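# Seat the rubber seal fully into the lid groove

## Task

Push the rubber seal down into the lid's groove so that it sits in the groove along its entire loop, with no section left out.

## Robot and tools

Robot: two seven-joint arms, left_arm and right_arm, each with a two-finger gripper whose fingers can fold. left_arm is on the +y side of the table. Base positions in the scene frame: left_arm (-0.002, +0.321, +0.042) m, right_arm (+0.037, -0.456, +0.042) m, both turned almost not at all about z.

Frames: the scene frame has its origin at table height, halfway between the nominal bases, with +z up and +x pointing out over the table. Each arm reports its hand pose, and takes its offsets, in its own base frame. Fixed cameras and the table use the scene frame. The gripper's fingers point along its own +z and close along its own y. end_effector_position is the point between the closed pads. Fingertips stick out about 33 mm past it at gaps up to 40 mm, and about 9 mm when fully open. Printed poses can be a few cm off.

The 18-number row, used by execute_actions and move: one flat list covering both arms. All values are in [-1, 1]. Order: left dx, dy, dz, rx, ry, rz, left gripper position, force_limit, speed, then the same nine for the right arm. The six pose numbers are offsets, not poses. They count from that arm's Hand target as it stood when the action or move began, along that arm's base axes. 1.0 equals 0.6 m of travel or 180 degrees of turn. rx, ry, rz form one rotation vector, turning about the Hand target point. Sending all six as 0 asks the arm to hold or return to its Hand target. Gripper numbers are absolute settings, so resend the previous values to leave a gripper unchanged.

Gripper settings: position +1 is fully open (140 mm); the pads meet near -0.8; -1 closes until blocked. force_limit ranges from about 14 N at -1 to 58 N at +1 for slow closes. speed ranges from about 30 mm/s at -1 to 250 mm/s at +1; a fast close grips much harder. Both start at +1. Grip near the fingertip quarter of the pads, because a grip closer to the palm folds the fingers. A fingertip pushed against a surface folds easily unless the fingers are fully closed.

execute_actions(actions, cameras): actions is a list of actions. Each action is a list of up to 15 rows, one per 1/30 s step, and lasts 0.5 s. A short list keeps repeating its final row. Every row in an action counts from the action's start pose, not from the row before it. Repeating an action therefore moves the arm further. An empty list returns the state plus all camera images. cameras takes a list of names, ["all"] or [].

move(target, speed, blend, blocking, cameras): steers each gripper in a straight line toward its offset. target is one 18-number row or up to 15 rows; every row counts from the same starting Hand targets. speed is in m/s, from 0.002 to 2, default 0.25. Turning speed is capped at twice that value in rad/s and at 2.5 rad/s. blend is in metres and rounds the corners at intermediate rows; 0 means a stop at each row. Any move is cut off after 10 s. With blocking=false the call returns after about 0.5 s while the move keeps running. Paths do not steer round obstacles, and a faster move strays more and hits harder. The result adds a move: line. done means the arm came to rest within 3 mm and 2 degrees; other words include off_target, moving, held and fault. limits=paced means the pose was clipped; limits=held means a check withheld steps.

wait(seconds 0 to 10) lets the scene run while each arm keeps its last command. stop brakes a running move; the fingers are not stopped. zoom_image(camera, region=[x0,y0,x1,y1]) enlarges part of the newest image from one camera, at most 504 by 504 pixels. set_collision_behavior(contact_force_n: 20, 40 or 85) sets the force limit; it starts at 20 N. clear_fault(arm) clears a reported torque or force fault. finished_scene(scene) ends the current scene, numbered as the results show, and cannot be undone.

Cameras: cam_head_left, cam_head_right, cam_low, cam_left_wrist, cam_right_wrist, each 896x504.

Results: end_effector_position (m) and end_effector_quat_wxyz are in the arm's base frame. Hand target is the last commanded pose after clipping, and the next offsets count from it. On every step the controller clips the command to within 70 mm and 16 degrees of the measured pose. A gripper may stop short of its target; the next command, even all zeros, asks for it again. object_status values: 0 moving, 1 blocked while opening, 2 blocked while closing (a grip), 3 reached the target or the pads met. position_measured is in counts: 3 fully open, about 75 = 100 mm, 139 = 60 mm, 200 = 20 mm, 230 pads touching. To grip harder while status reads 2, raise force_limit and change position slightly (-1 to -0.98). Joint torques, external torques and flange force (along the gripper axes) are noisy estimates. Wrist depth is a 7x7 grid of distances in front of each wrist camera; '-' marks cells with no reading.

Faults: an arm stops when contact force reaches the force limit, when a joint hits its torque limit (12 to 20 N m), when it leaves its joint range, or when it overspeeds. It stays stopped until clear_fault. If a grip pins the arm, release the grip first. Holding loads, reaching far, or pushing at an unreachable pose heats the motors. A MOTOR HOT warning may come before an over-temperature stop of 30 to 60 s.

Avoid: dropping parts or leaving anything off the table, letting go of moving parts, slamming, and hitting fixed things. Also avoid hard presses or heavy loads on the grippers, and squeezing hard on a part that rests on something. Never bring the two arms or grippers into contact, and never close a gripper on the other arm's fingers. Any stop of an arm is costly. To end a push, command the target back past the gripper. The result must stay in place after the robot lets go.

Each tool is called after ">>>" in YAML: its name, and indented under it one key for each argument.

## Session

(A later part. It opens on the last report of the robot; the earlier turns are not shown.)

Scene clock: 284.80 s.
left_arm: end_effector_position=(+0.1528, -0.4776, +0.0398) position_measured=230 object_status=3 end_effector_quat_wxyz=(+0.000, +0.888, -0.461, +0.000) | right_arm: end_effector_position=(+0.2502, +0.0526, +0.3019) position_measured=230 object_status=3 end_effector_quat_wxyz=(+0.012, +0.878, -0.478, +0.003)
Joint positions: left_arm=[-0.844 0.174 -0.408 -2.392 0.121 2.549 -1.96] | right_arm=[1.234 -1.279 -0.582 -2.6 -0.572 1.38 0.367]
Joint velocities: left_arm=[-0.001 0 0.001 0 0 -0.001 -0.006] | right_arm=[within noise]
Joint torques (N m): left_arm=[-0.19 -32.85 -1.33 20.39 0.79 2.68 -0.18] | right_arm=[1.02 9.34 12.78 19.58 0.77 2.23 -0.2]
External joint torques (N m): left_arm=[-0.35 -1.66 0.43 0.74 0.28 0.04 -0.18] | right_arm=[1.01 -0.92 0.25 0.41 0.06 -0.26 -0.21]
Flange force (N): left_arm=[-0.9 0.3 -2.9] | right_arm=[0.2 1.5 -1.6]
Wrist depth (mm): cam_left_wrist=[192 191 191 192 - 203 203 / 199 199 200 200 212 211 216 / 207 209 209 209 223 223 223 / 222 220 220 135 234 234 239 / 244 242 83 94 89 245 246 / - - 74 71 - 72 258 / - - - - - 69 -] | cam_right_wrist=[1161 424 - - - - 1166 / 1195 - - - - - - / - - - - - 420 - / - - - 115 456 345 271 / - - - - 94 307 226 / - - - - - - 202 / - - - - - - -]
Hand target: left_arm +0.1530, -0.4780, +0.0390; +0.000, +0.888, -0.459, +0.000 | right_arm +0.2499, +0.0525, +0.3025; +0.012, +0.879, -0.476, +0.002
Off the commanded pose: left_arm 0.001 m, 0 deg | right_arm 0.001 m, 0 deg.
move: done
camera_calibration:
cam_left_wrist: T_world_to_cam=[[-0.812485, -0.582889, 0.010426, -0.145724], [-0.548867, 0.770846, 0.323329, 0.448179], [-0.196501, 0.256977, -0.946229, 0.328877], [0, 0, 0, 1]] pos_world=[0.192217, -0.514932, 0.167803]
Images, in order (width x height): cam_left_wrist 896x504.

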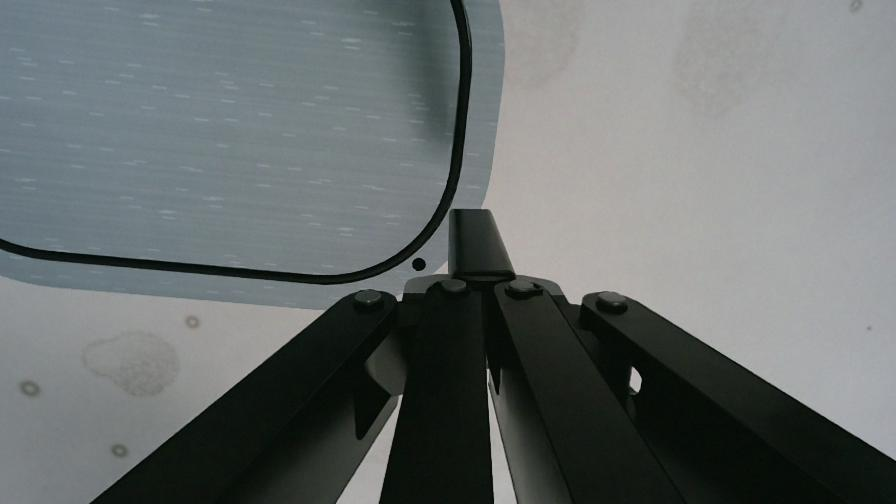

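>>> move:
  target:
    - [0.053,-0.0748,-0.0483,0,0,0,-1,-1,-1,0,0,0,0,0,0,-1,-1,-1]
    - [0.053,-0.0748,-0.0795,0,0,0,-1,-1,-1,0,0,0,0,0,0,-1,-1,-1]
    - [0.053,-0.0748,-0.05,0,0,0,-1,-1,-1,0,0,0,0,0,0,-1,-1,-1]
    - [0.037,-0.0493,-0.05,0,0,0,-1,-1,-1,0,0,0,0,0,0,-1,-1,-1]
    - [0.037,-0.0493,-0.0795,0,0,0,-1,-1,-1,0,0,0,0,0,0,-1,-1,-1]
  speed: [0.08,0.025,0.06,0.06,0.025]
  cameras: ["cam_left_wrist"]

>>> zoom_image:
  camera: "cam_left_wrist"
  region: [360, 0, 560, 220]

Scene clock: 290.30 s.
left_arm: end_effector_position=(+0.1774, -0.5119, +0.0000) position_measured=230 object_status=3 end_effector_quat_wxyz=(+0.003, +0.888, -0.461, +0.005) | right_arm: end_effector_position=(+0.2502, +0.0526, +0.3019) position_measured=230 object_status=3 end_effector_quat_wxyz=(+0.012, +0.878, -0.478, +0.003)
Joint positions: left_arm=[-0.901 0.355 -0.323 -2.262 0.22 2.6 -2.007] | right_arm=[1.234 -1.279 -0.582 -2.6 -0.572 1.38 0.367]
Joint velocities: left_arm=[-0.002 0.001 0.001 0.001 0 0.004 -0.003] | right_arm=[within noise]
Joint torques (N m): left_arm=[0.09 -30.85 -1.19 16.96 0.87 3.25 -0.09] | right_arm=[1.01 9.31 12.82 19.57 0.75 2.21 -0.22]
External joint torques (N m): left_arm=[0.01 6.14 1.97 -1.98 0.39 0.58 -0.09] | right_arm=[1.04 -0.91 0.23 0.38 0.04 -0.29 -0.23]
Flange force (N): left_arm=[6.0 1.6 17.8] | right_arm=[0.3 1.5 -1.6]
Wrist depth (mm): cam_left_wrist=[- 156 155 156 166 166 167 / 161 161 161 161 173 174 173 / 172 169 169 169 183 182 - / 177 177 178 114 189 188 190 / 186 186 83 94 89 85 201 / 196 - 75 71 - 72 209 / - - - - - 69 -] | cam_right_wrist=[1129 - - - 437 - 1178 / 1256 - - - - - - / - - - - - 422 - / - - - 115 461 350 284 / - - - - 94 344 223 / - - - - - - 201 / - - - - - - -]
Hand target: left_arm +0.1752, -0.5076, -0.0087; +0.000, +0.888, -0.459, +0.000 | right_arm +0.2499, +0.0525, +0.3025; +0.012, +0.879, -0.476, +0.002
Off the commanded pose: left_arm 0.010 m, 1 deg | right_arm 0.001 m, 0 deg.
move: off_target (left_arm)
camera_calibration:
cam_left_wrist: T_world_to_cam=[[-0.812222, -0.583268, 0.00971513, -0.145627], [-0.551785, 0.773572, 0.311639, 0.502854], [-0.189284, 0.247759, -0.950151, 0.298894], [0, 0, 0, 1]] pos_world=[0.215762, -0.547987, 0.1287]
Images, in order (width x height): cam_left_wrist 896x504.

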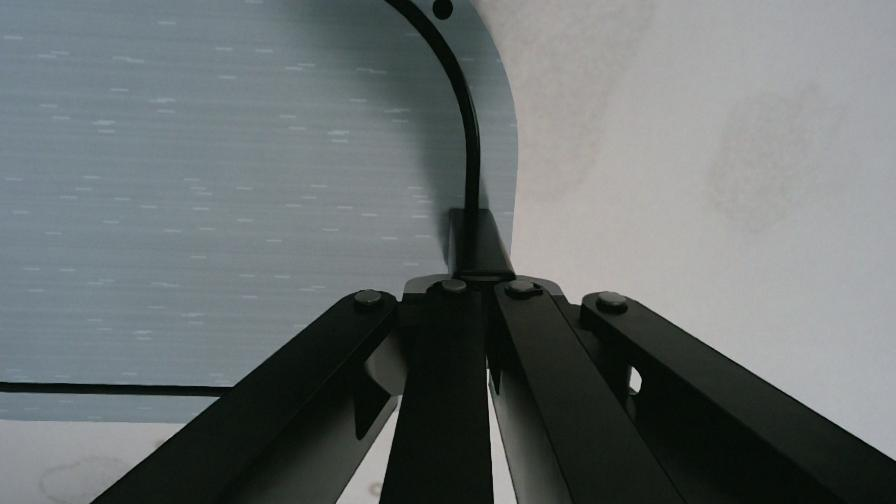

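Scaled by 2.291 from the camera's 896x504 image, which has a finer 1280x720 frame.

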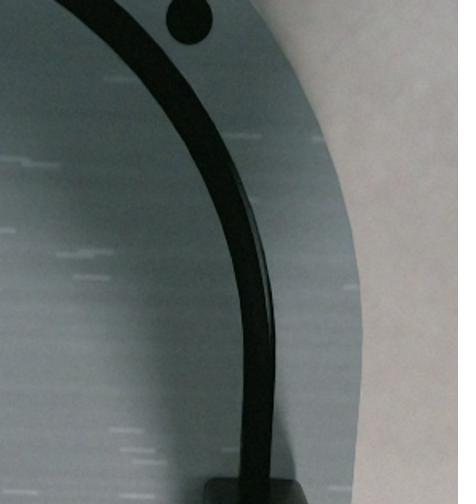

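>>> move:
  target:
    - [0,0,0.045,0,0,0,-1,-1,-1,0,0,0,0,0,0,-1,-1,-1]
    - [-0.018,0.0272,0.045,0,0,0,-1,-1,-1,0,0,0,0,0,0,-1,-1,-1]
  speed: 0.08
  cameras: ["cam_left_wrist"]

Scene clock: 292.27 s.
left_arm: end_effector_position=(+0.1644, -0.4904, +0.0173) position_measured=230 object_status=3 end_effector_quat_wxyz=(-0.002, +0.889, -0.458, -0.001) | right_arm: end_effector_position=(+0.2502, +0.0526, +0.3019) position_measured=230 object_status=3 end_effector_quat_wxyz=(+0.012, +0.878, -0.478, +0.003)
Joint positions: left_arm=[-0.872 0.267 -0.363 -2.335 0.179 2.575 -1.994] | right_arm=[1.234 -1.279 -0.582 -2.6 -0.572 1.38 0.367]
Joint velocities: left_arm=[0 -0.001 0.001 0 0 0.004 0.001] | right_arm=[within noise]
Joint torques (N m): left_arm=[0.62 -37.34 -2.78 18.97 0.16 2.64 0.31] | right_arm=[1.06 9.33 12.78 19.58 0.75 2.21 -0.23]
External joint torques (N m): left_arm=[0.69 -3.32 -0.04 -0.12 -0.33 0.02 0.31] | right_arm=[1.04 -0.94 0.21 0.43 0.04 -0.28 -0.23]
Flange force (N): left_arm=[-8.2 -4.5 -9.4] | right_arm=[0.4 1.5 -1.6]
Wrist depth (mm): cam_left_wrist=[172 170 172 170 180 - 184 / 178 178 178 178 191 193 190 / 187 187 187 185 197 199 199 / 196 195 196 135 209 209 208 / 207 207 93 94 89 89 218 / 232 - 75 71 - 72 230 / - - - - - 69 -] | cam_right_wrist=[1139 - - - - - 1161 / 1166 - - - - - - / - - - - - 414 - / - - - 115 - 344 272 / - - - - 94 291 231 / - - - - - - 203 / - - - - - - -]
Hand target: left_arm +0.1644, -0.4913, +0.0183; +0.000, +0.888, -0.459, +0.000 | right_arm +0.2499, +0.0525, +0.3025; +0.012, +0.879, -0.476, +0.002
Off the commanded pose: left_arm 0.001 m, 0 deg | right_arm 0.001 m, 0 deg.
move: done
camera_calibration:
cam_left_wrist: T_world_to_cam=[[-0.80911, -0.587621, 0.00654404, -0.146382], [-0.553945, 0.766365, 0.325315, 0.470262], [-0.196177, 0.25959, -0.945583, 0.314336], [0, 0, 0, 1]] pos_world=[0.203726, -0.528008, 0.145205]
Images, in order (width x height): cam_left_wrist 896x504.

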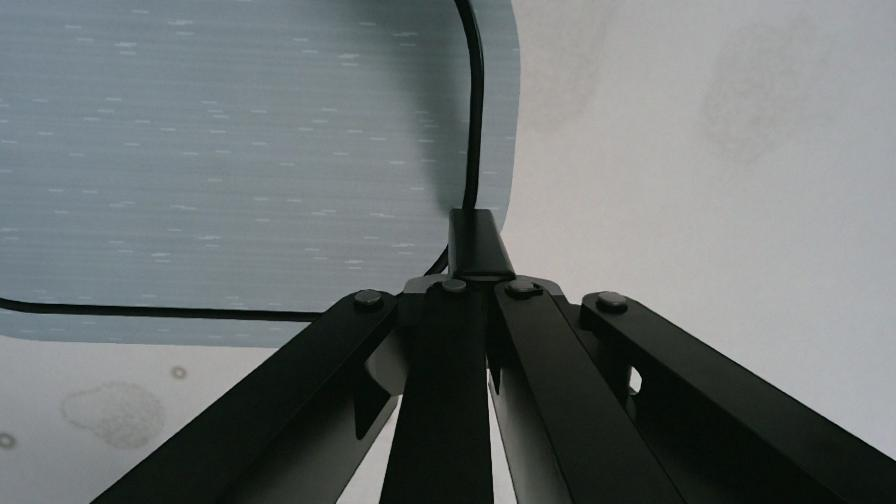

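>>> move:
  target:
    - [0,0,-0.0445,0,0,0,-1,-1,-1,0,0,0,0,0,0,-1,-1,-1]
    - [0,0,-0.015,0,0,0,-1,-1,-1,0,0,0,0,0,0,-1,-1,-1]
    - [-0.0058,0.0312,-0.015,0,0,0,-1,-1,-1,0,0,0,0,0,0,-1,-1,-1]
    - [-0.0058,0.0312,-0.0445,0,0,0,-1,-1,-1,0,0,0,0,0,0,-1,-1,-1]
    - [-0.0058,0.0312,-0.015,0,0,0,-1,-1,-1,0,0,0,0,0,0,-1,-1,-1]
    - [-0.0005,0.0627,-0.015,0,0,0,-1,-1,-1,0,0,0,0,0,0,-1,-1,-1]
  speed: [0.025,0.06,0.06,0.025,0.06,0.06]
  cameras: ["cam_left_wrist"]

Scene clock: 298.03 s.
left_arm: end_effector_position=(+0.1639, -0.4529, +0.0084) position_measured=230 object_status=3 end_effector_quat_wxyz=(-0.002, +0.889, -0.457, -0.001) | right_arm: end_effector_position=(+0.2502, +0.0526, +0.3019) position_measured=230 object_status=3 end_effector_quat_wxyz=(+0.012, +0.878, -0.478, +0.003)
Joint positions: left_arm=[-0.831 0.208 -0.375 -2.458 0.162 2.643 -1.962] | right_arm=[1.234 -1.279 -0.582 -2.6 -0.572 1.38 0.367]
Joint velocities: left_arm=[-0.001 0 -0.001 0.002 0 0.002 0.006] | right_arm=[within noise]
Joint torques (N m): left_arm=[0.65 -34.24 -2.21 17.89 0.11 2.69 0.31] | right_arm=[0.97 9.28 12.83 19.57 0.77 2.2 -0.24]
External joint torques (N m): left_arm=[0.55 -2.98 -0.26 -0.3 -0.32 0.05 0.31] | right_arm=[1 -0.92 0.28 0.39 0.06 -0.28 -0.24]
Flange force (N): left_arm=[-8.2 -4.0 -9.9] | right_arm=[0.3 1.7 -1.6]
Wrist depth (mm): cam_left_wrist=[164 162 161 163 163 174 173 / 168 169 169 169 171 181 182 / - 176 177 177 187 192 188 / 188 188 186 135 200 202 - / 209 210 83 94 89 206 213 / - - 74 71 - 72 220 / - - - - - 69 -] | cam_right_wrist=[1098 - - - - - 1195 / 1289 - - - - - - / - 501 - - - 422 - / - - - 115 437 345 268 / - - - - 94 305 221 / - - - - - - 189 / - - - - - - -]
Hand target: left_arm +0.1641, -0.4536, +0.0093; +0.000, +0.888, -0.459, +0.000 | right_arm +0.2499, +0.0525, +0.3025; +0.012, +0.879, -0.476, +0.002
Off the commanded pose: left_arm 0.001 m, 0 deg | right_arm 0.001 m, 0 deg.
move: done
camera_calibration:
cam_left_wrist: T_world_to_cam=[[-0.807929, -0.589239, 0.00700634, -0.125653], [-0.555414, 0.765416, 0.325045, 0.443992], [-0.196892, 0.258722, -0.945673, 0.295813], [0, 0, 0, 1]] pos_world=[0.203323, -0.490411, 0.136305]
Images, in order (width x height): cam_left_wrist 896x504.

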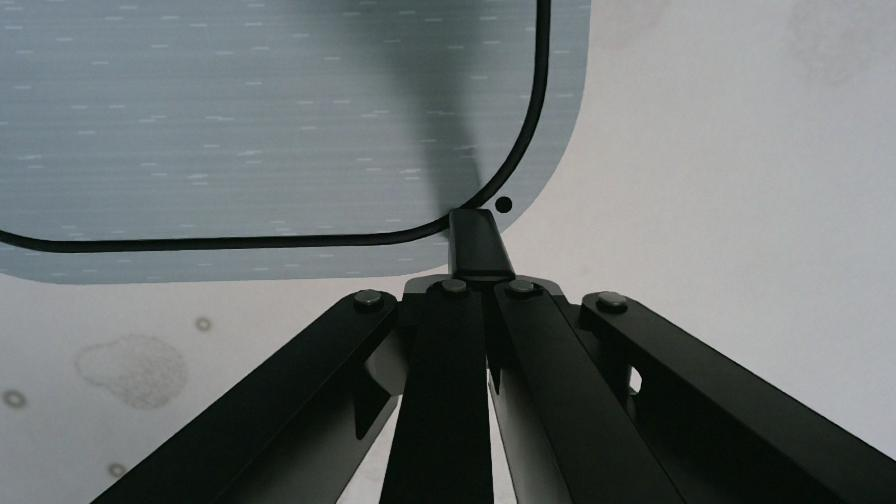

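>>> move:
  target:
    - [0.0008,-0.03,0,0,0,0,-1,-1,-1,0,0,0,0,0,0,-1,-1,-1]
    - [0.0008,-0.03,-0.0297,0,0,0,-1,-1,-1,0,0,0,0,0,0,-1,-1,-1]
    - [0.0008,-0.03,0,0,0,0,-1,-1,-1,0,0,0,0,0,0,-1,-1,-1]
    - [0.0093,-0.0075,0,0,0,0,-1,-1,-1,0,0,0,0,0,0,-1,-1,-1]
    - [0.0093,-0.0075,-0.0297,0,0,0,-1,-1,-1,0,0,0,0,0,0,-1,-1,-1]
    - [0.0093,-0.0075,0,0,0,0,-1,-1,-1,0,0,0,0,0,0,-1,-1,-1]
  speed: [0.06,0.025,0.06,0.06,0.025,0.06]
  cameras: ["cam_left_wrist"]

>>> move:
  target:
    - [0.0142,0.0262,0,0,0,0,-1,-1,-1,0,0,0,0,0,0,-1,-1,-1]
    - [0.0142,0.0262,-0.0297,0,0,0,-1,-1,-1,0,0,0,0,0,0,-1,-1,-1]
    - [0.0142,0.0262,0,0,0,0,-1,-1,-1,0,0,0,0,0,0,-1,-1,-1]
    - [0.0385,0.0497,0,0,0,0,-1,-1,-1,0,0,0,0,0,0,-1,-1,-1]
    - [0.0385,0.0497,-0.0297,0,0,0,-1,-1,-1,0,0,0,0,0,0,-1,-1,-1]
    - [0.0385,0.0497,0,0,0,0,-1,-1,-1,0,0,0,0,0,0,-1,-1,-1]
  speed: [0.06,0.025,0.06,0.06,0.025,0.06]
  cameras: ["cam_left_wrist"]

>>> zoom_image:
  camera: "cam_left_wrist"
  region: [400, 0, 800, 300]

Scene clock: 303.50 s.
left_arm: end_effector_position=(+0.1699, -0.4590, +0.0089) position_measured=230 object_status=3 end_effector_quat_wxyz=(+0.000, +0.889, -0.457, +0.001) | right_arm: end_effector_position=(+0.2502, +0.0526, +0.3019) position_measured=230 object_status=3 end_effector_quat_wxyz=(+0.012, +0.878, -0.478, +0.003)
Joint positions: left_arm=[-0.832 0.221 -0.366 -2.437 0.166 2.641 -1.956] | right_arm=[1.234 -1.279 -0.582 -2.6 -0.572 1.38 0.367]
Joint velocities: left_arm=[-0.001 0.001 -0.001 0 0.001 -0.005 0.008] | right_arm=[within noise]
Joint torques (N m): left_arm=[0.63 -34.72 -2.15 18.19 0.1 2.29 0.28] | right_arm=[0.98 9.27 12.77 19.53 0.74 2.21 -0.27]
External joint torques (N m): left_arm=[0.62 -2.85 0 -0.14 -0.34 -0.37 0.28] | right_arm=[0.95 -0.97 0.22 0.4 0.03 -0.28 -0.27]
Flange force (N): left_arm=[-6.7 -3.7 -10.1] | right_arm=[0.5 1.7 -1.5]
Wrist depth (mm): cam_left_wrist=[162 163 162 162 164 174 175 / 169 170 170 170 173 181 - / 178 178 178 178 186 193 189 / 186 189 188 135 - 204 - / 209 209 83 94 89 207 215 / - - 74 71 - 72 220 / - - - - - 69 -] | cam_right_wrist=[1183 - - - - - 1189 / 1289 - - - - - - / 485 - - - - 416 - / - - - 115 428 346 269 / - - - - 94 306 221 / - - - - - - 201 / - - - - - - -]
Hand target: left_arm +0.1696, -0.4581, +0.0093; +0.000, +0.888, -0.459, +0.000 | right_arm +0.2499, +0.0525, +0.3025; +0.012, +0.879, -0.476, +0.002
Off the commanded pose: left_arm 0.001 m, 0 deg | right_arm 0.001 m, 0 deg.
move: done
camera_calibration:
cam_left_wrist: T_world_to_cam=[[-0.80807, -0.589017, 0.00911169, -0.124235], [-0.555634, 0.767228, 0.320362, 0.452756], [-0.195689, 0.253812, -0.947251, 0.296665], [0, 0, 0, 1]] pos_world=[0.209231, -0.495841, 0.137103]
Images, in order (width x height): cam_left_wrist 896x504.

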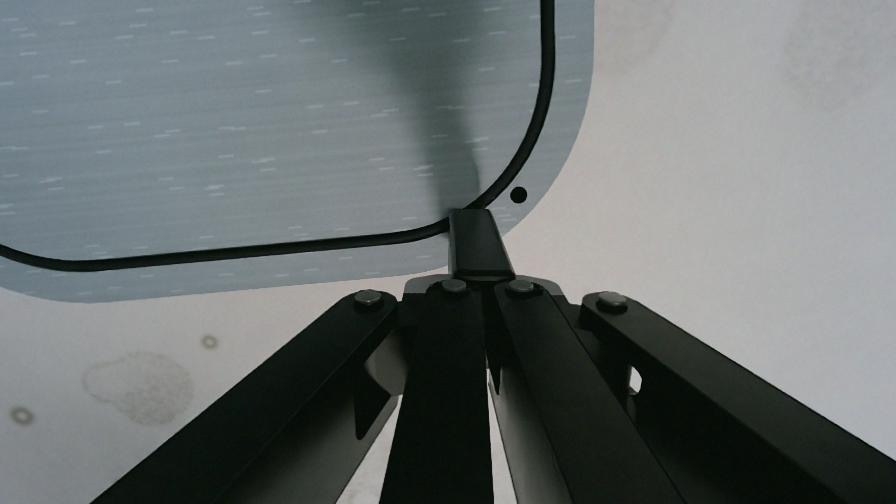

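Scene clock: 308.47 s.
left_arm: end_effector_position=(+0.1930, -0.4291, +0.0088) position_measured=230 object_status=3 end_effector_quat_wxyz=(+0.000, +0.889, -0.457, +0.001) | right_arm: end_effector_position=(+0.2502, +0.0526, +0.3019) position_measured=230 object_status=3 end_effector_quat_wxyz=(+0.012, +0.878, -0.478, +0.003)
Joint positions: left_arm=[-0.749 0.178 -0.38 -2.501 0.146 2.665 -1.874] | right_arm=[1.234 -1.279 -0.582 -2.6 -0.572 1.38 0.367]
Joint velocities: left_arm=[0.002 -0.001 0 0 -0.001 -0.004 0.006] | right_arm=[within noise]
Joint torques (N m): left_arm=[0.6 -32.92 -2.01 17.82 0.08 2.33 0.35] | right_arm=[1 9.32 12.79 19.55 0.75 2.21 -0.23]
External joint torques (N m): left_arm=[0.59 -2.99 -0.28 -0.09 -0.34 -0.32 0.35] | right_arm=[0.99 -0.93 0.24 0.39 0.04 -0.28 -0.24]
Flange force (N): left_arm=[-7.5 -3.3 -11.4] | right_arm=[0.3 1.6 -1.6]
Wrist depth (mm): cam_left_wrist=[162 162 163 163 162 173 174 / 170 168 170 170 170 178 183 / 178 177 177 178 177 194 191 / 199 187 185 136 201 201 201 / - 214 82 94 89 209 209 / - - 74 71 - 72 220 / - - - - - 69 -] | cam_right_wrist=[- 426 - - - - 1172 / - - - 472 - 460 464 / 481 - 458 - - 420 - / - - 477 115 423 344 271 / - - - - 94 329 224 / - - - - - - 202 / - - - - - - -]
Hand target: left_arm +0.1927, -0.4283, +0.0093; +0.000, +0.888, -0.459, +0.000 | right_arm +0.2499, +0.0525, +0.3025; +0.012, +0.879, -0.476, +0.002
Off the commanded pose: left_arm 0.001 m, 0 deg | right_arm 0.001 m, 0 deg.
move: done
camera_calibration:
cam_left_wrist: T_world_to_cam=[[-0.808033, -0.58907, 0.00892684, -0.0879629], [-0.555654, 0.767057, 0.320737, 0.442555], [-0.195784, 0.254206, -0.947126, 0.29369], [0, 0, 0, 1]] pos_world=[0.23233, -0.465939, 0.137003]
Images, in order (width x height): cam_left_wrist 896x504.

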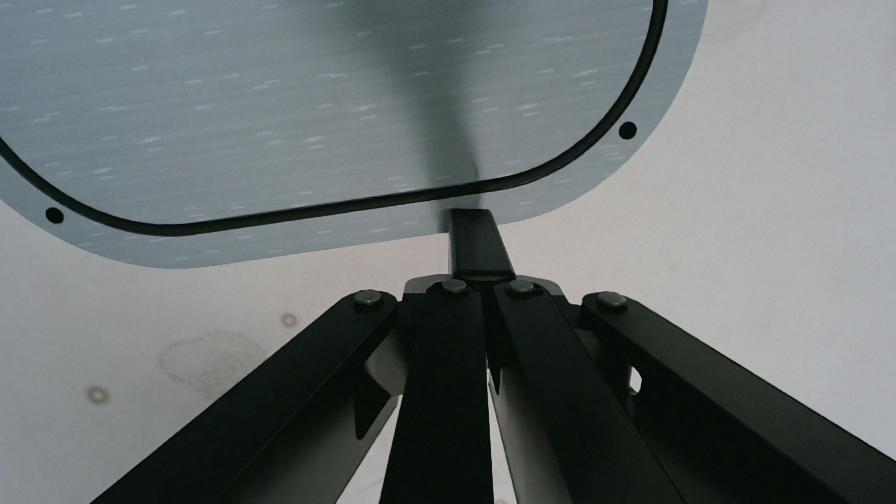

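Scaled by 1.260 from the camera's 896x504 image, which has a finer 1280x720 frame.

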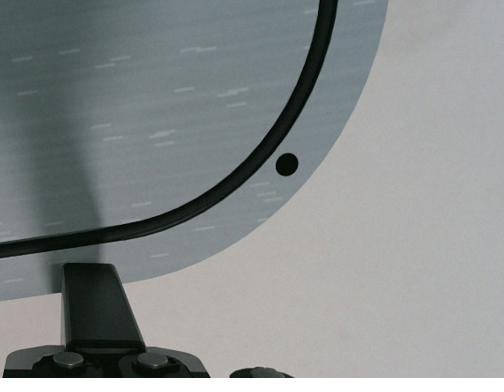

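>>> zoom_image:
  camera: "cam_left_wrist"
  region: [500, 40, 680, 200]

>>> zoom_image:
  camera: "cam_left_wrist"
  region: [300, 140, 520, 260]

>>> zoom_image:
  camera: "cam_left_wrist"
  region: [0, 120, 250, 260]

Scaled by 2.800 from the camera's 896x504 image, which has a finer 1280x720 frame.

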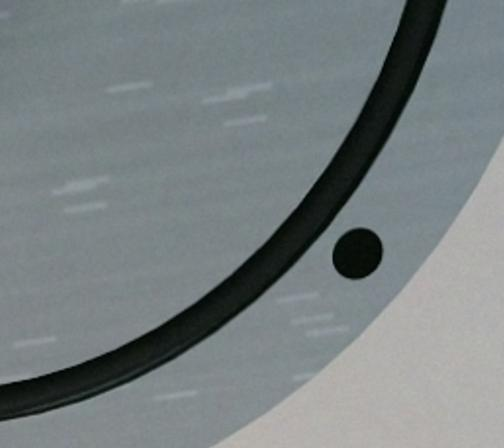

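Scaled by 2.291 from the camera's 896x504 image, which has a finer 1280x720 frame.

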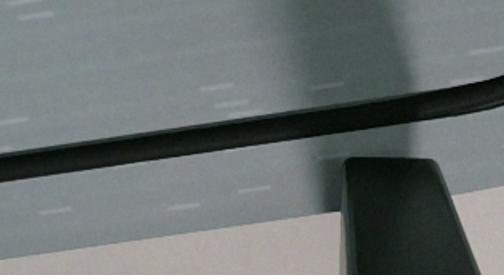

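Scaled by 2.016 from the camera's 896x504 image, which has a finer 1280x720 frame.

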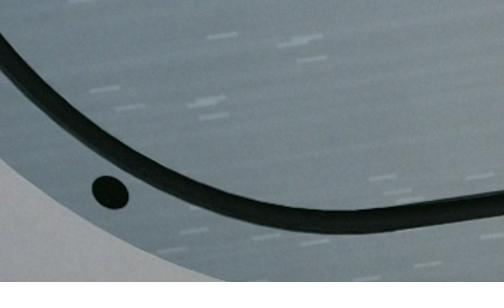

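>>> move:
  target:
    - [0,0,0.1,0,0,0,-1,-1,-1,0,0,0,0,0,0,-1,-1,-1]
    - [0.2,0.35,0.3,0,0,0,-1,-1,-1,0,0,0,0,0,0,-1,-1,-1]
  speed: 0.2
  cameras: ["cam_head_left"]

>>> zoom_image:
  camera: "cam_head_left"
  region: [510, 295, 660, 435]

Scene clock: 314.60 s.
left_arm: end_effector_position=(+0.3124, -0.2188, +0.1883) position_measured=230 object_status=3 end_effector_quat_wxyz=(+0.001, +0.891, -0.455, +0.000) | right_arm: end_effector_position=(+0.2502, +0.0526, +0.3019) position_measured=230 object_status=3 end_effector_quat_wxyz=(+0.012, +0.878, -0.478, +0.003)
Joint positions: left_arm=[-0.63 -0.476 0.02 -2.636 0.008 2.16 -1.243] | right_arm=[1.234 -1.279 -0.582 -2.6 -0.572 1.38 0.367]
Joint velocities: left_arm=[0.001 0.001 -0.001 -0.002 -0.001 0 0.007] | right_arm=[within noise]
Joint torques (N m): left_arm=[-0.24 -17.01 -0.16 24.42 0.98 2.36 0.28] | right_arm=[0.99 9.34 12.82 19.54 0.76 2.21 -0.24]
External joint torques (N m): left_arm=[-0.23 -2.09 0.52 0.42 0.27 -0.32 0.28] | right_arm=[1 -0.88 0.3 0.41 0.05 -0.27 -0.24]
Flange force (N): left_arm=[-6.3 0.8 -4.5] | right_arm=[0.2 1.5 -1.7]
Wrist depth (mm): cam_left_wrist=[343 - 343 - - 337 342 / - - - - 355 359 358 / - - 368 379 - - - / - 400 395 113 389 - 396 / - - 82 94 89 83 - / - - 75 71 - 72 436 / - - - - - 69 -] | cam_right_wrist=[1139 - - - - 446 1161 / - - - - 451 - - / - - - - - 409 - / 501 - 458 115 450 344 291 / - - - - 94 307 221 / - - - - - - 188 / - - - - - - -]
Hand target: left_arm +0.3127, -0.2183, +0.1893; +0.000, +0.888, -0.459, +0.000 | right_arm +0.2499, +0.0525, +0.3025; +0.012, +0.879, -0.476, +0.002
Off the commanded pose: left_arm 0.001 m, 1 deg | right_arm 0.001 m, 0 deg.
move: done
Images, in order (width x height): cam_head_left 896x504.

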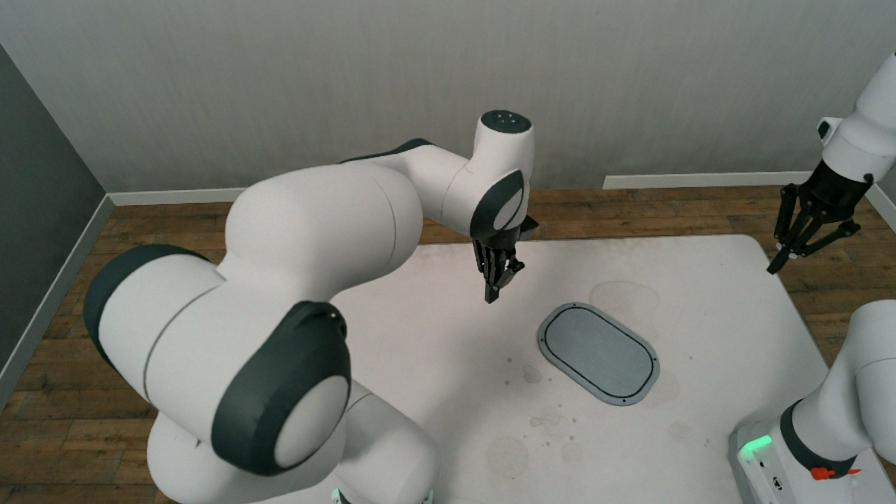

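Scaled by 3.360 from the camera's 896x504 image, which has a finer 1280x720 frame.

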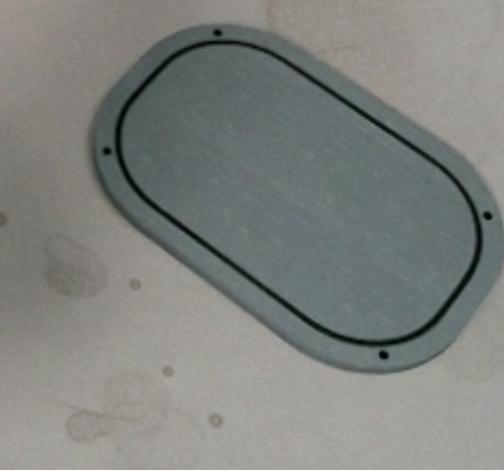

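>>> wait:
  seconds: 0.1
  cameras: ["cam_low","cam_head_right"]

>>> zoom_image:
  camera: "cam_low"
  region: [375, 230, 455, 275]

>>> zoom_image:
  camera: "cam_low"
  region: [430, 230, 510, 275]

>>> zoom_image:
  camera: "cam_head_right"
  region: [530, 290, 690, 430]

Scene clock: 315.30 s.
left_arm: end_effector_position=(+0.3124, -0.2188, +0.1883) position_measured=230 object_status=3 end_effector_quat_wxyz=(+0.001, +0.890, -0.456, +0.000) | right_arm: end_effector_position=(+0.2502, +0.0526, +0.3019) position_measured=230 object_status=3 end_effector_quat_wxyz=(+0.012, +0.878, -0.478, +0.003)
Joint positions: left_arm=[-0.63 -0.476 0.02 -2.636 0.008 2.159 -1.241] | right_arm=[1.234 -1.279 -0.582 -2.6 -0.572 1.38 0.367]
Joint torques (N m): left_arm=[-0.2 -17.03 -0.19 24.45 0.97 2.34 0.33] | right_arm=[0.98 9.34 12.79 19.57 0.75 2.22 -0.24]
External joint torques (N m): left_arm=[-0.15 -2.09 0.53 0.46 0.27 -0.34 0.33] | right_arm=[0.99 -0.88 0.22 0.35 0.05 -0.27 -0.24]
Flange force (N): left_arm=[-6.3 0.6 -4.6] | right_arm=[0.3 1.5 -1.5]
Wrist depth (mm): cam_left_wrist=[- - 337 330 - 330 - / - - - - - - - / - 379 378 372 - 384 - / - 377 391 113 - - - / - - 83 94 89 83 - / 429 - 74 71 - 72 - / - - - - - 69 -] | cam_right_wrist=[- 402 - - - 430 1183 / 1250 - - - - 465 - / - - - 462 - 421 - / - - - 115 444 344 271 / - - - - 94 305 225 / - - - - - - 201 / - - - - - - -]
Hand target: left_arm +0.3127, -0.2183, +0.1893; +0.000, +0.888, -0.459, +0.000 | right_arm +0.2499, +0.0525, +0.3025; +0.012, +0.879, -0.476, +0.002
Tool commands: left_gripper/position=-1.0 left_gripper/force_limit=-1.0 left_gripper/speed=-1.0 right_gripper/position=-1.0 right_gripper/force_limit=-1.0 right_gripper/speed=-1.0
Off the commanded pose: left_arm 0.001 m, 0 deg | right_arm 0.001 m, 0 deg.
wait: 0.10 s; at rest from the start
Images, in order (width x height): cam_head_right 896x504, cam_low 896x504.

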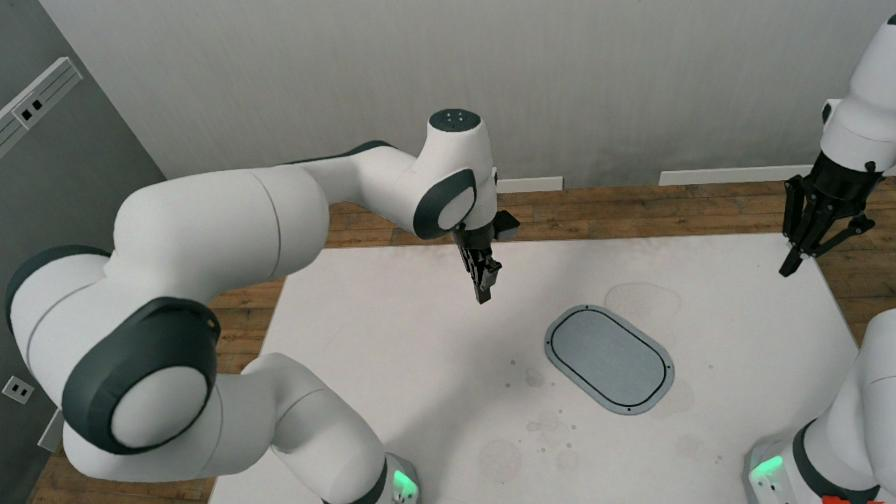

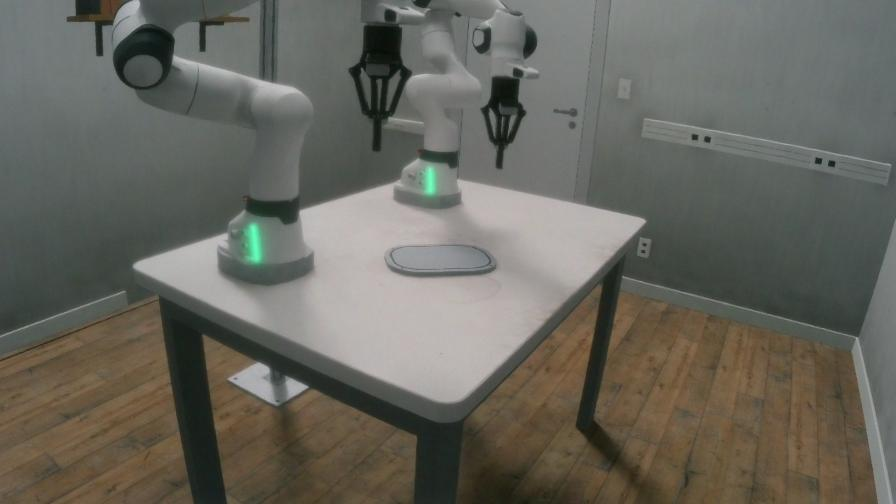

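Scaled by 6.300 from the camera's 896x504 image, which has a finer 1280x720 frame.

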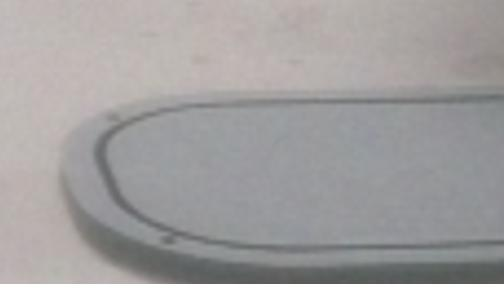

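Scaled by 6.300 from the camera's 896x504 image, which has a finer 1280x720 frame.

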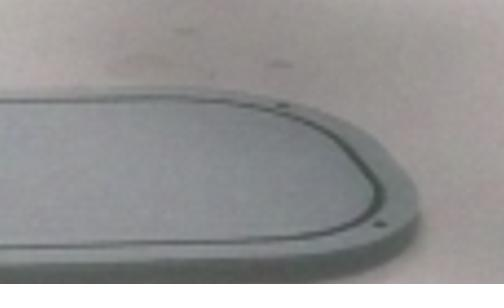

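Scaled by 3.150 from the camera's 896x504 image, which has a finer 1280x720 frame.

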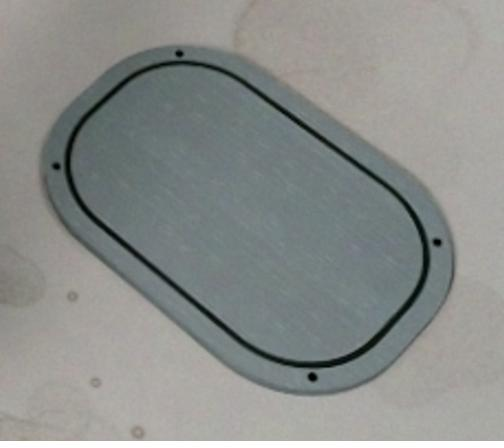

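>>> move:
  target:
    - [-0.1997,-0.5295,-0.1,0,0,0.054,-1,-1,-1,0,0,0,0,0,0,-1,-1,-1]
    - [-0.1997,-0.5295,-0.272,0,0,0.054,-1,-1,-1,0,0,0,0,0,0,-1,-1,-1]
  speed: 0.2
  blend: [0.03,0]
  cameras: ["cam_left_wrist"]

>>> zoom_image:
  camera: "cam_left_wrist"
  region: [340, 0, 540, 230]

Scene clock: 319.43 s.
left_arm: end_effector_position=(+0.1925, -0.5352, +0.0260) position_measured=230 object_status=3 end_effector_quat_wxyz=(+0.000, +0.923, -0.385, -0.001) | right_arm: end_effector_position=(+0.2502, +0.0526, +0.3019) position_measured=230 object_status=3 end_effector_quat_wxyz=(+0.012, +0.878, -0.478, +0.003)
Joint positions: left_arm=[-0.919 0.363 -0.305 -2.148 0.175 2.487 -2.126] | right_arm=[1.234 -1.279 -0.582 -2.6 -0.572 1.38 0.367]
Joint velocities: left_arm=[0 -0.001 -0.001 0 0 0.001 -0.006] | right_arm=[within noise]
Joint torques (N m): left_arm=[-0.2 -41.43 -2.4 20.94 0.53 2.65 -0.26] | right_arm=[0.97 9.3 12.79 19.56 0.77 2.23 -0.25]
External joint torques (N m): left_arm=[-0.32 -2.57 0.66 0.58 -0.03 0.03 -0.26] | right_arm=[1.01 -0.87 0.14 0.28 0.06 -0.27 -0.25]
Flange force (N): left_arm=[-3.4 -1.0 -4.5] | right_arm=[0.3 1.4 -1.2]
Wrist depth (mm): cam_left_wrist=[178 178 180 179 - - 190 / 186 184 186 187 198 201 200 / 194 - 195 195 207 - 208 / 204 205 205 150 218 - 219 / 216 216 93 94 89 226 231 / - - 74 71 - 72 - / - - - - - 69 -] | cam_right_wrist=[1098 - - - - - 1195 / - - - - - - - / 476 - - - - 427 - / - - 494 115 495 347 294 / - - - - 94 307 224 / - - - - - - 188 / - - - - - - -]
Hand target: left_arm +0.1929, -0.5360, +0.0261; +0.000, +0.924, -0.382, +0.000 | right_arm +0.2499, +0.0525, +0.3025; +0.012, +0.879, -0.476, +0.002
Off the commanded pose: left_arm 0.001 m, 0 deg | right_arm 0.001 m, 0 deg.
move: done
camera_calibration:
cam_left_wrist: T_world_to_cam=[[-0.703548, -0.710584, 0.0095711, -0.236269], [-0.669855, 0.667599, 0.324971, 0.486832], [-0.237309, 0.222221, -0.945676, 0.327648], [0, 0, 0, 1]] pos_world=[0.237634, -0.565708, 0.153904]
Images, in order (width x height): cam_left_wrist 896x504.

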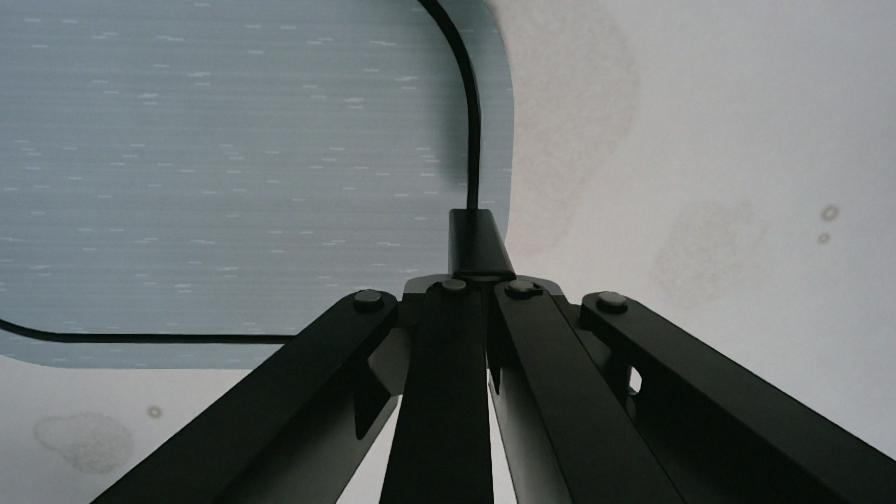

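Scaled by 2.191 from the camera's 896x504 image, which has a finer 1280x720 frame.

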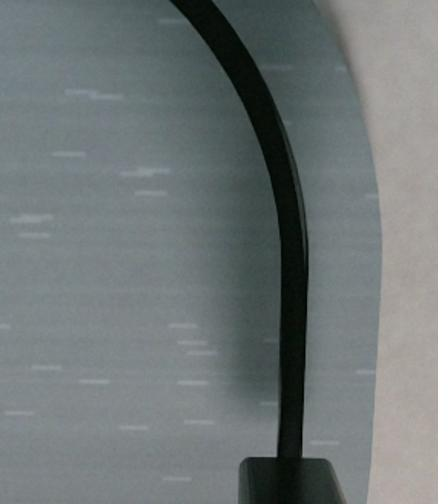

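>>> move:
  target:
    - [0.0,0.0,-0.062,0,0,0,-1,-1,-1,0,0,0,0,0,0,-1,-1,-1]
    - [0,0,-0.028,0,0,0,-1,-1,-1,0,0,0,0,0,0,-1,-1,-1]
    - [0.0212,-0.0212,-0.028,0,0,0,-1,-1,-1,0,0,0,0,0,0,-1,-1,-1]
    - [0.0212,-0.0212,-0.062,0,0,0,-1,-1,-1,0,0,0,0,0,0,-1,-1,-1]
    - [0.0212,-0.0212,-0.028,0,0,0,-1,-1,-1,0,0,0,0,0,0,-1,-1,-1]
  speed: [0.025,0.06,0.06,0.025,0.06]
  cameras: ["cam_left_wrist"]

>>> zoom_image:
  camera: "cam_left_wrist"
  region: [340, 0, 540, 230]

Scene clock: 325.00 s.
left_arm: end_effector_position=(+0.2062, -0.5495, +0.0089) position_measured=230 object_status=3 end_effector_quat_wxyz=(+0.000, +0.925, -0.381, +0.002) | right_arm: end_effector_position=(+0.2502, +0.0526, +0.3019) position_measured=230 object_status=3 end_effector_quat_wxyz=(+0.012, +0.878, -0.478, +0.003)
Joint positions: left_arm=[-0.938 0.437 -0.275 -2.084 0.196 2.5 -2.135] | right_arm=[1.234 -1.279 -0.582 -2.6 -0.572 1.38 0.367]
Joint velocities: left_arm=[0 0.001 0 0.001 -0.001 -0.004 0.001] | right_arm=[within noise]
Joint torques (N m): left_arm=[0.6 -44 -3.66 20.18 0.3 2.33 0.32] | right_arm=[0.97 9.34 12.82 19.59 0.75 2.22 -0.27]
External joint torques (N m): left_arm=[0.57 -2.87 -0.26 -0.03 -0.26 -0.3 0.32] | right_arm=[1 -0.87 0.3 0.4 0.04 -0.27 -0.27]
Flange force (N): left_arm=[-5.5 -4.2 -7.3] | right_arm=[0.3 1.5 -1.7]
Wrist depth (mm): cam_left_wrist=[163 162 163 163 174 175 - / 168 170 170 170 182 182 184 / - 178 178 178 189 191 190 / 187 188 187 150 199 197 203 / 196 196 93 94 89 84 209 / 205 - 74 71 - 72 221 / - - - - - 69 -] | cam_right_wrist=[1161 - 429 - - 433 1201 / 448 - - - - - - / - - - - - 419 - / 542 - - 126 434 342 271 / 528 - - - 94 288 221 / - - - - - - 202 / - - - - - - -]
Hand target: left_arm +0.2056, -0.5487, +0.0093; +0.000, +0.924, -0.382, +0.000 | right_arm +0.2499, +0.0525, +0.3025; +0.012, +0.879, -0.476, +0.002
Off the commanded pose: left_arm 0.001 m, 0 deg | right_arm 0.001 m, 0 deg.
move: done
camera_calibration:
cam_left_wrist: T_world_to_cam=[[-0.69785, -0.716189, 0.00886315, -0.240851], [-0.676602, 0.663235, 0.31989, 0.510036], [-0.23498, 0.217239, -0.947413, 0.314671], [0, 0, 0, 1]] pos_world=[0.250955, -0.579127, 0.137103]
Images, in order (width x height): cam_left_wrist 896x504.

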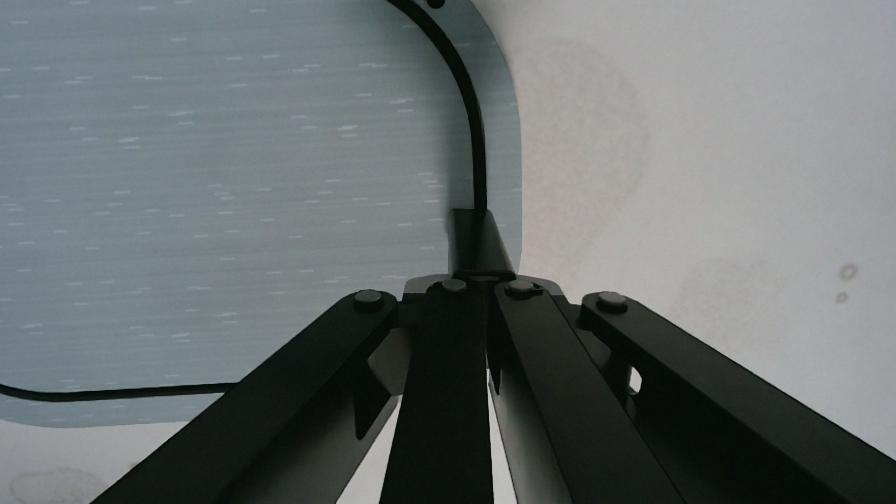

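Scaled by 2.191 from the camera's 896x504 image, which has a finer 1280x720 frame.

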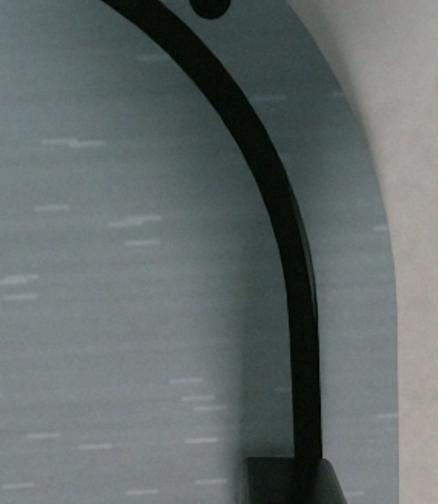

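>>> move:
  target:
    - [-0.0483,0.0412,0,0,0,0,-1,-1,-1,0,0,0,0,0,0,-1,-1,-1]
    - [-0.0483,0.0412,-0.034,0,0,0,-1,-1,-1,0,0,0,0,0,0,-1,-1,-1]
    - [-0.0483,0.0412,0,0,0,0,-1,-1,-1,0,0,0,0,0,0,-1,-1,-1]
    - [-0.0383,0.0912,0.05,0,0,0,-1,-1,-1,0,0,0,0,0,0,-1,-1,-1]
    - [0.15,0.5,0.3,0,0,0,-1,-1,-1,0,0,0,0,0,0,-1,-1,-1]
  speed: [0.06,0.025,0.06,0.1,0.2]
  cameras: ["cam_head_left"]

>>> zoom_image:
  camera: "cam_head_left"
  region: [510, 295, 670, 435]

Scene clock: 331.87 s.
left_arm: end_effector_position=(+0.2954, -0.2493, +0.1884) position_measured=230 object_status=3 end_effector_quat_wxyz=(+0.001, +0.926, -0.378, +0.000) | right_arm: end_effector_position=(+0.2502, +0.0526, +0.3019) position_measured=230 object_status=3 end_effector_quat_wxyz=(+0.012, +0.878, -0.478, +0.003)
Joint positions: left_arm=[-0.722 -0.459 0.022 -2.622 0.009 2.163 -1.503] | right_arm=[1.234 -1.279 -0.582 -2.6 -0.572 1.38 0.367]
Joint velocities: left_arm=[0 -0.001 0.001 0.001 0.001 -0.001 0.005] | right_arm=[within noise]
Joint torques (N m): left_arm=[-0.16 -17.9 -0.2 24.1 1 2.35 0.3] | right_arm=[1.01 9.33 12.81 19.55 0.74 2.21 -0.22]
External joint torques (N m): left_arm=[-0.13 -2.3 0.51 0.09 0.27 -0.33 0.3] | right_arm=[0.99 -0.87 0.26 0.38 0.02 -0.28 -0.23]
Flange force (N): left_arm=[-7.9 -0.9 -4.2] | right_arm=[0.3 1.5 -1.6]
Wrist depth (mm): cam_left_wrist=[- 345 342 - 330 332 318 / - - - - - 369 361 / - - - - 377 376 379 / - 390 - 113 - 388 - / - 427 82 94 89 412 - / - - 74 71 - 72 - / - - - - - 69 -] | cam_right_wrist=[1172 423 - - - - 1166 / - 438 - - - - 460 / - - - - 473 425 - / - - 489 115 473 346 290 / - - - - 94 306 230 / - - - - - - - / - - - - - - -]
Hand target: left_arm +0.2956, -0.2487, +0.1893; +0.000, +0.924, -0.382, +0.000 | right_arm +0.2499, +0.0525, +0.3025; +0.012, +0.879, -0.476, +0.002
Off the commanded pose: left_arm 0.001 m, 1 deg | right_arm 0.001 m, 0 deg.
move: done
Images, in order (width x height): cam_head_left 896x504.

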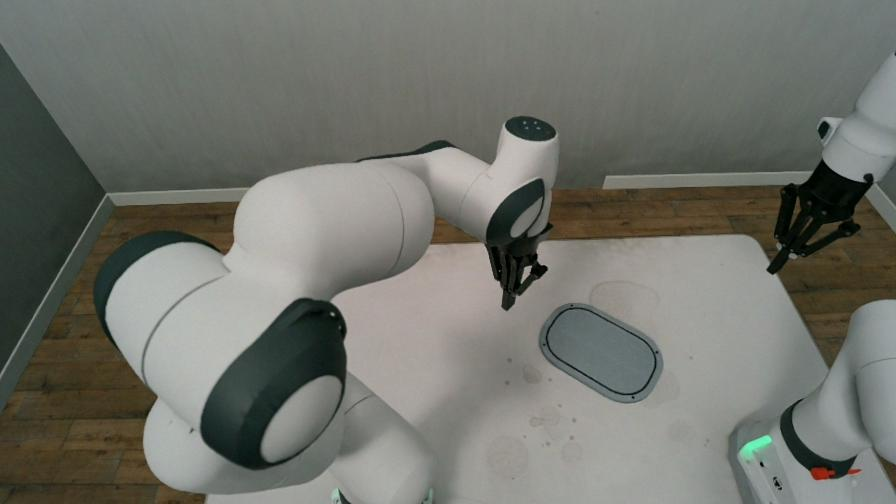

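Scaled by 3.150 from the camera's 896x504 image, which has a finer 1280x720 frame.

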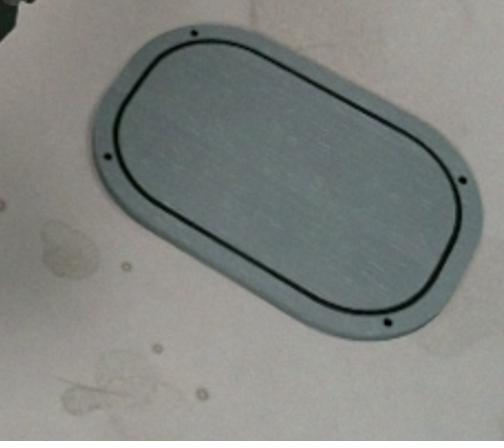

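>>> zoom_image:
  camera: "cam_head_left"
  region: [600, 330, 670, 400]

>>> zoom_image:
  camera: "cam_head_left"
  region: [535, 298, 610, 373]

Scaled by 7.200 from the camera's 896x504 image, which has a finer 1280x720 frame.

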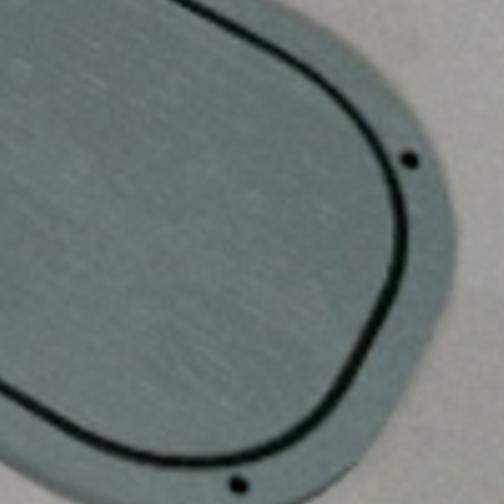

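Scaled by 6.720 from the camera's 896x504 image, which has a finer 1280x720 frame.

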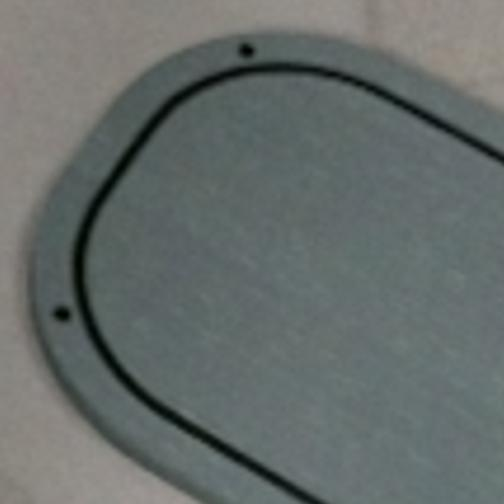

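>>> move:
  target:
    - [-0.1527,-0.5093,-0.1,0,0,0.036,-1,-1,-1,0,0,0,0,0,0,-1,-1,-1]
    - [-0.1527,-0.5093,-0.273,0,0,0.036,-1,-1,-1,0,0,0,0,0,0,-1,-1,-1]
  speed: 0.2
  blend: [0.03,0]
  cameras: ["cam_left_wrist"]

>>> zoom_image:
  camera: "cam_left_wrist"
  region: [340, 80, 640, 290]

Scene clock: 335.80 s.
left_arm: end_effector_position=(+0.2036, -0.5536, +0.0256) position_measured=230 object_status=3 end_effector_quat_wxyz=(+0.000, +0.943, -0.332, -0.001) | right_arm: end_effector_position=(+0.2502, +0.0526, +0.3019) position_measured=230 object_status=3 end_effector_quat_wxyz=(+0.012, +0.878, -0.478, +0.003)
Joint positions: left_arm=[-0.999 0.406 -0.222 -2.069 0.137 2.46 -2.204] | right_arm=[1.234 -1.279 -0.582 -2.6 -0.572 1.38 0.367]
Joint velocities: left_arm=[-0.001 0.001 0.001 0.001 0.001 0.001 -0.005] | right_arm=[within noise]
Joint torques (N m): left_arm=[-0.21 -43.84 -1.75 21.3 0.56 2.65 -0.16] | right_arm=[1.01 9.3 12.82 19.51 0.76 2.21 -0.19]
External joint torques (N m): left_arm=[-0.15 -2.56 0.81 0.44 -0.03 0.02 -0.16] | right_arm=[1.01 -0.94 0.25 0.34 0.05 -0.28 -0.19]
Flange force (N): left_arm=[-3.6 -2.1 -4.6] | right_arm=[0.2 1.7 -1.4]
Wrist depth (mm): cam_left_wrist=[179 178 179 178 189 190 190 / 186 186 185 186 196 195 199 / 195 195 194 195 208 206 208 / 202 206 205 150 219 218 - / 215 215 82 94 89 228 230 / - - 74 71 - 72 240 / - - - - - 69 -] | cam_right_wrist=[1155 - - - - - 1161 / 1207 - - - - - - / - - - - - 423 - / - - - 115 - 347 276 / - - - - 94 320 211 / - - - - - - 201 / - - - - - - -]
Hand target: left_arm +0.2040, -0.5543, +0.0255; +0.000, +0.944, -0.329, +0.000 | right_arm +0.2499, +0.0525, +0.3025; +0.012, +0.879, -0.476, +0.002
Off the commanded pose: left_arm 0.001 m, 0 deg | right_arm 0.001 m, 0 deg.
move: done
camera_calibration:
cam_left_wrist: T_world_to_cam=[[-0.61894, -0.785382, 0.00934619, -0.300121], [-0.740929, 0.587774, 0.324879, 0.476962], [-0.260648, 0.194156, -0.945709, 0.323201], [0, 0, 0, 1]] pos_world=[0.251879, -0.578807, 0.153504]
Images, in order (width x height): cam_left_wrist 896x504.

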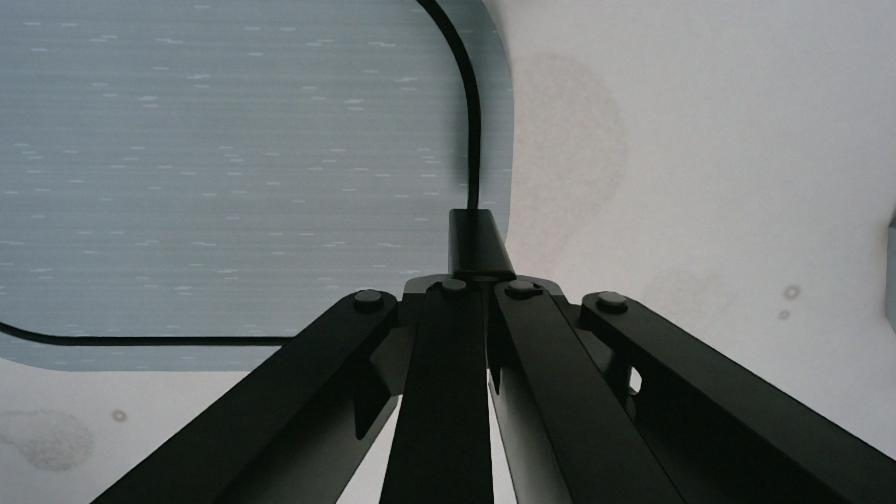

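Scaled by 1.680 from the camera's 896x504 image, which has a finer 1280x720 frame.

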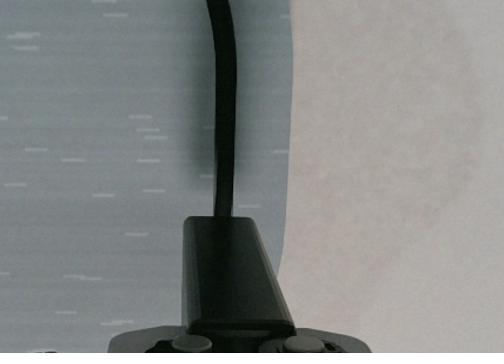

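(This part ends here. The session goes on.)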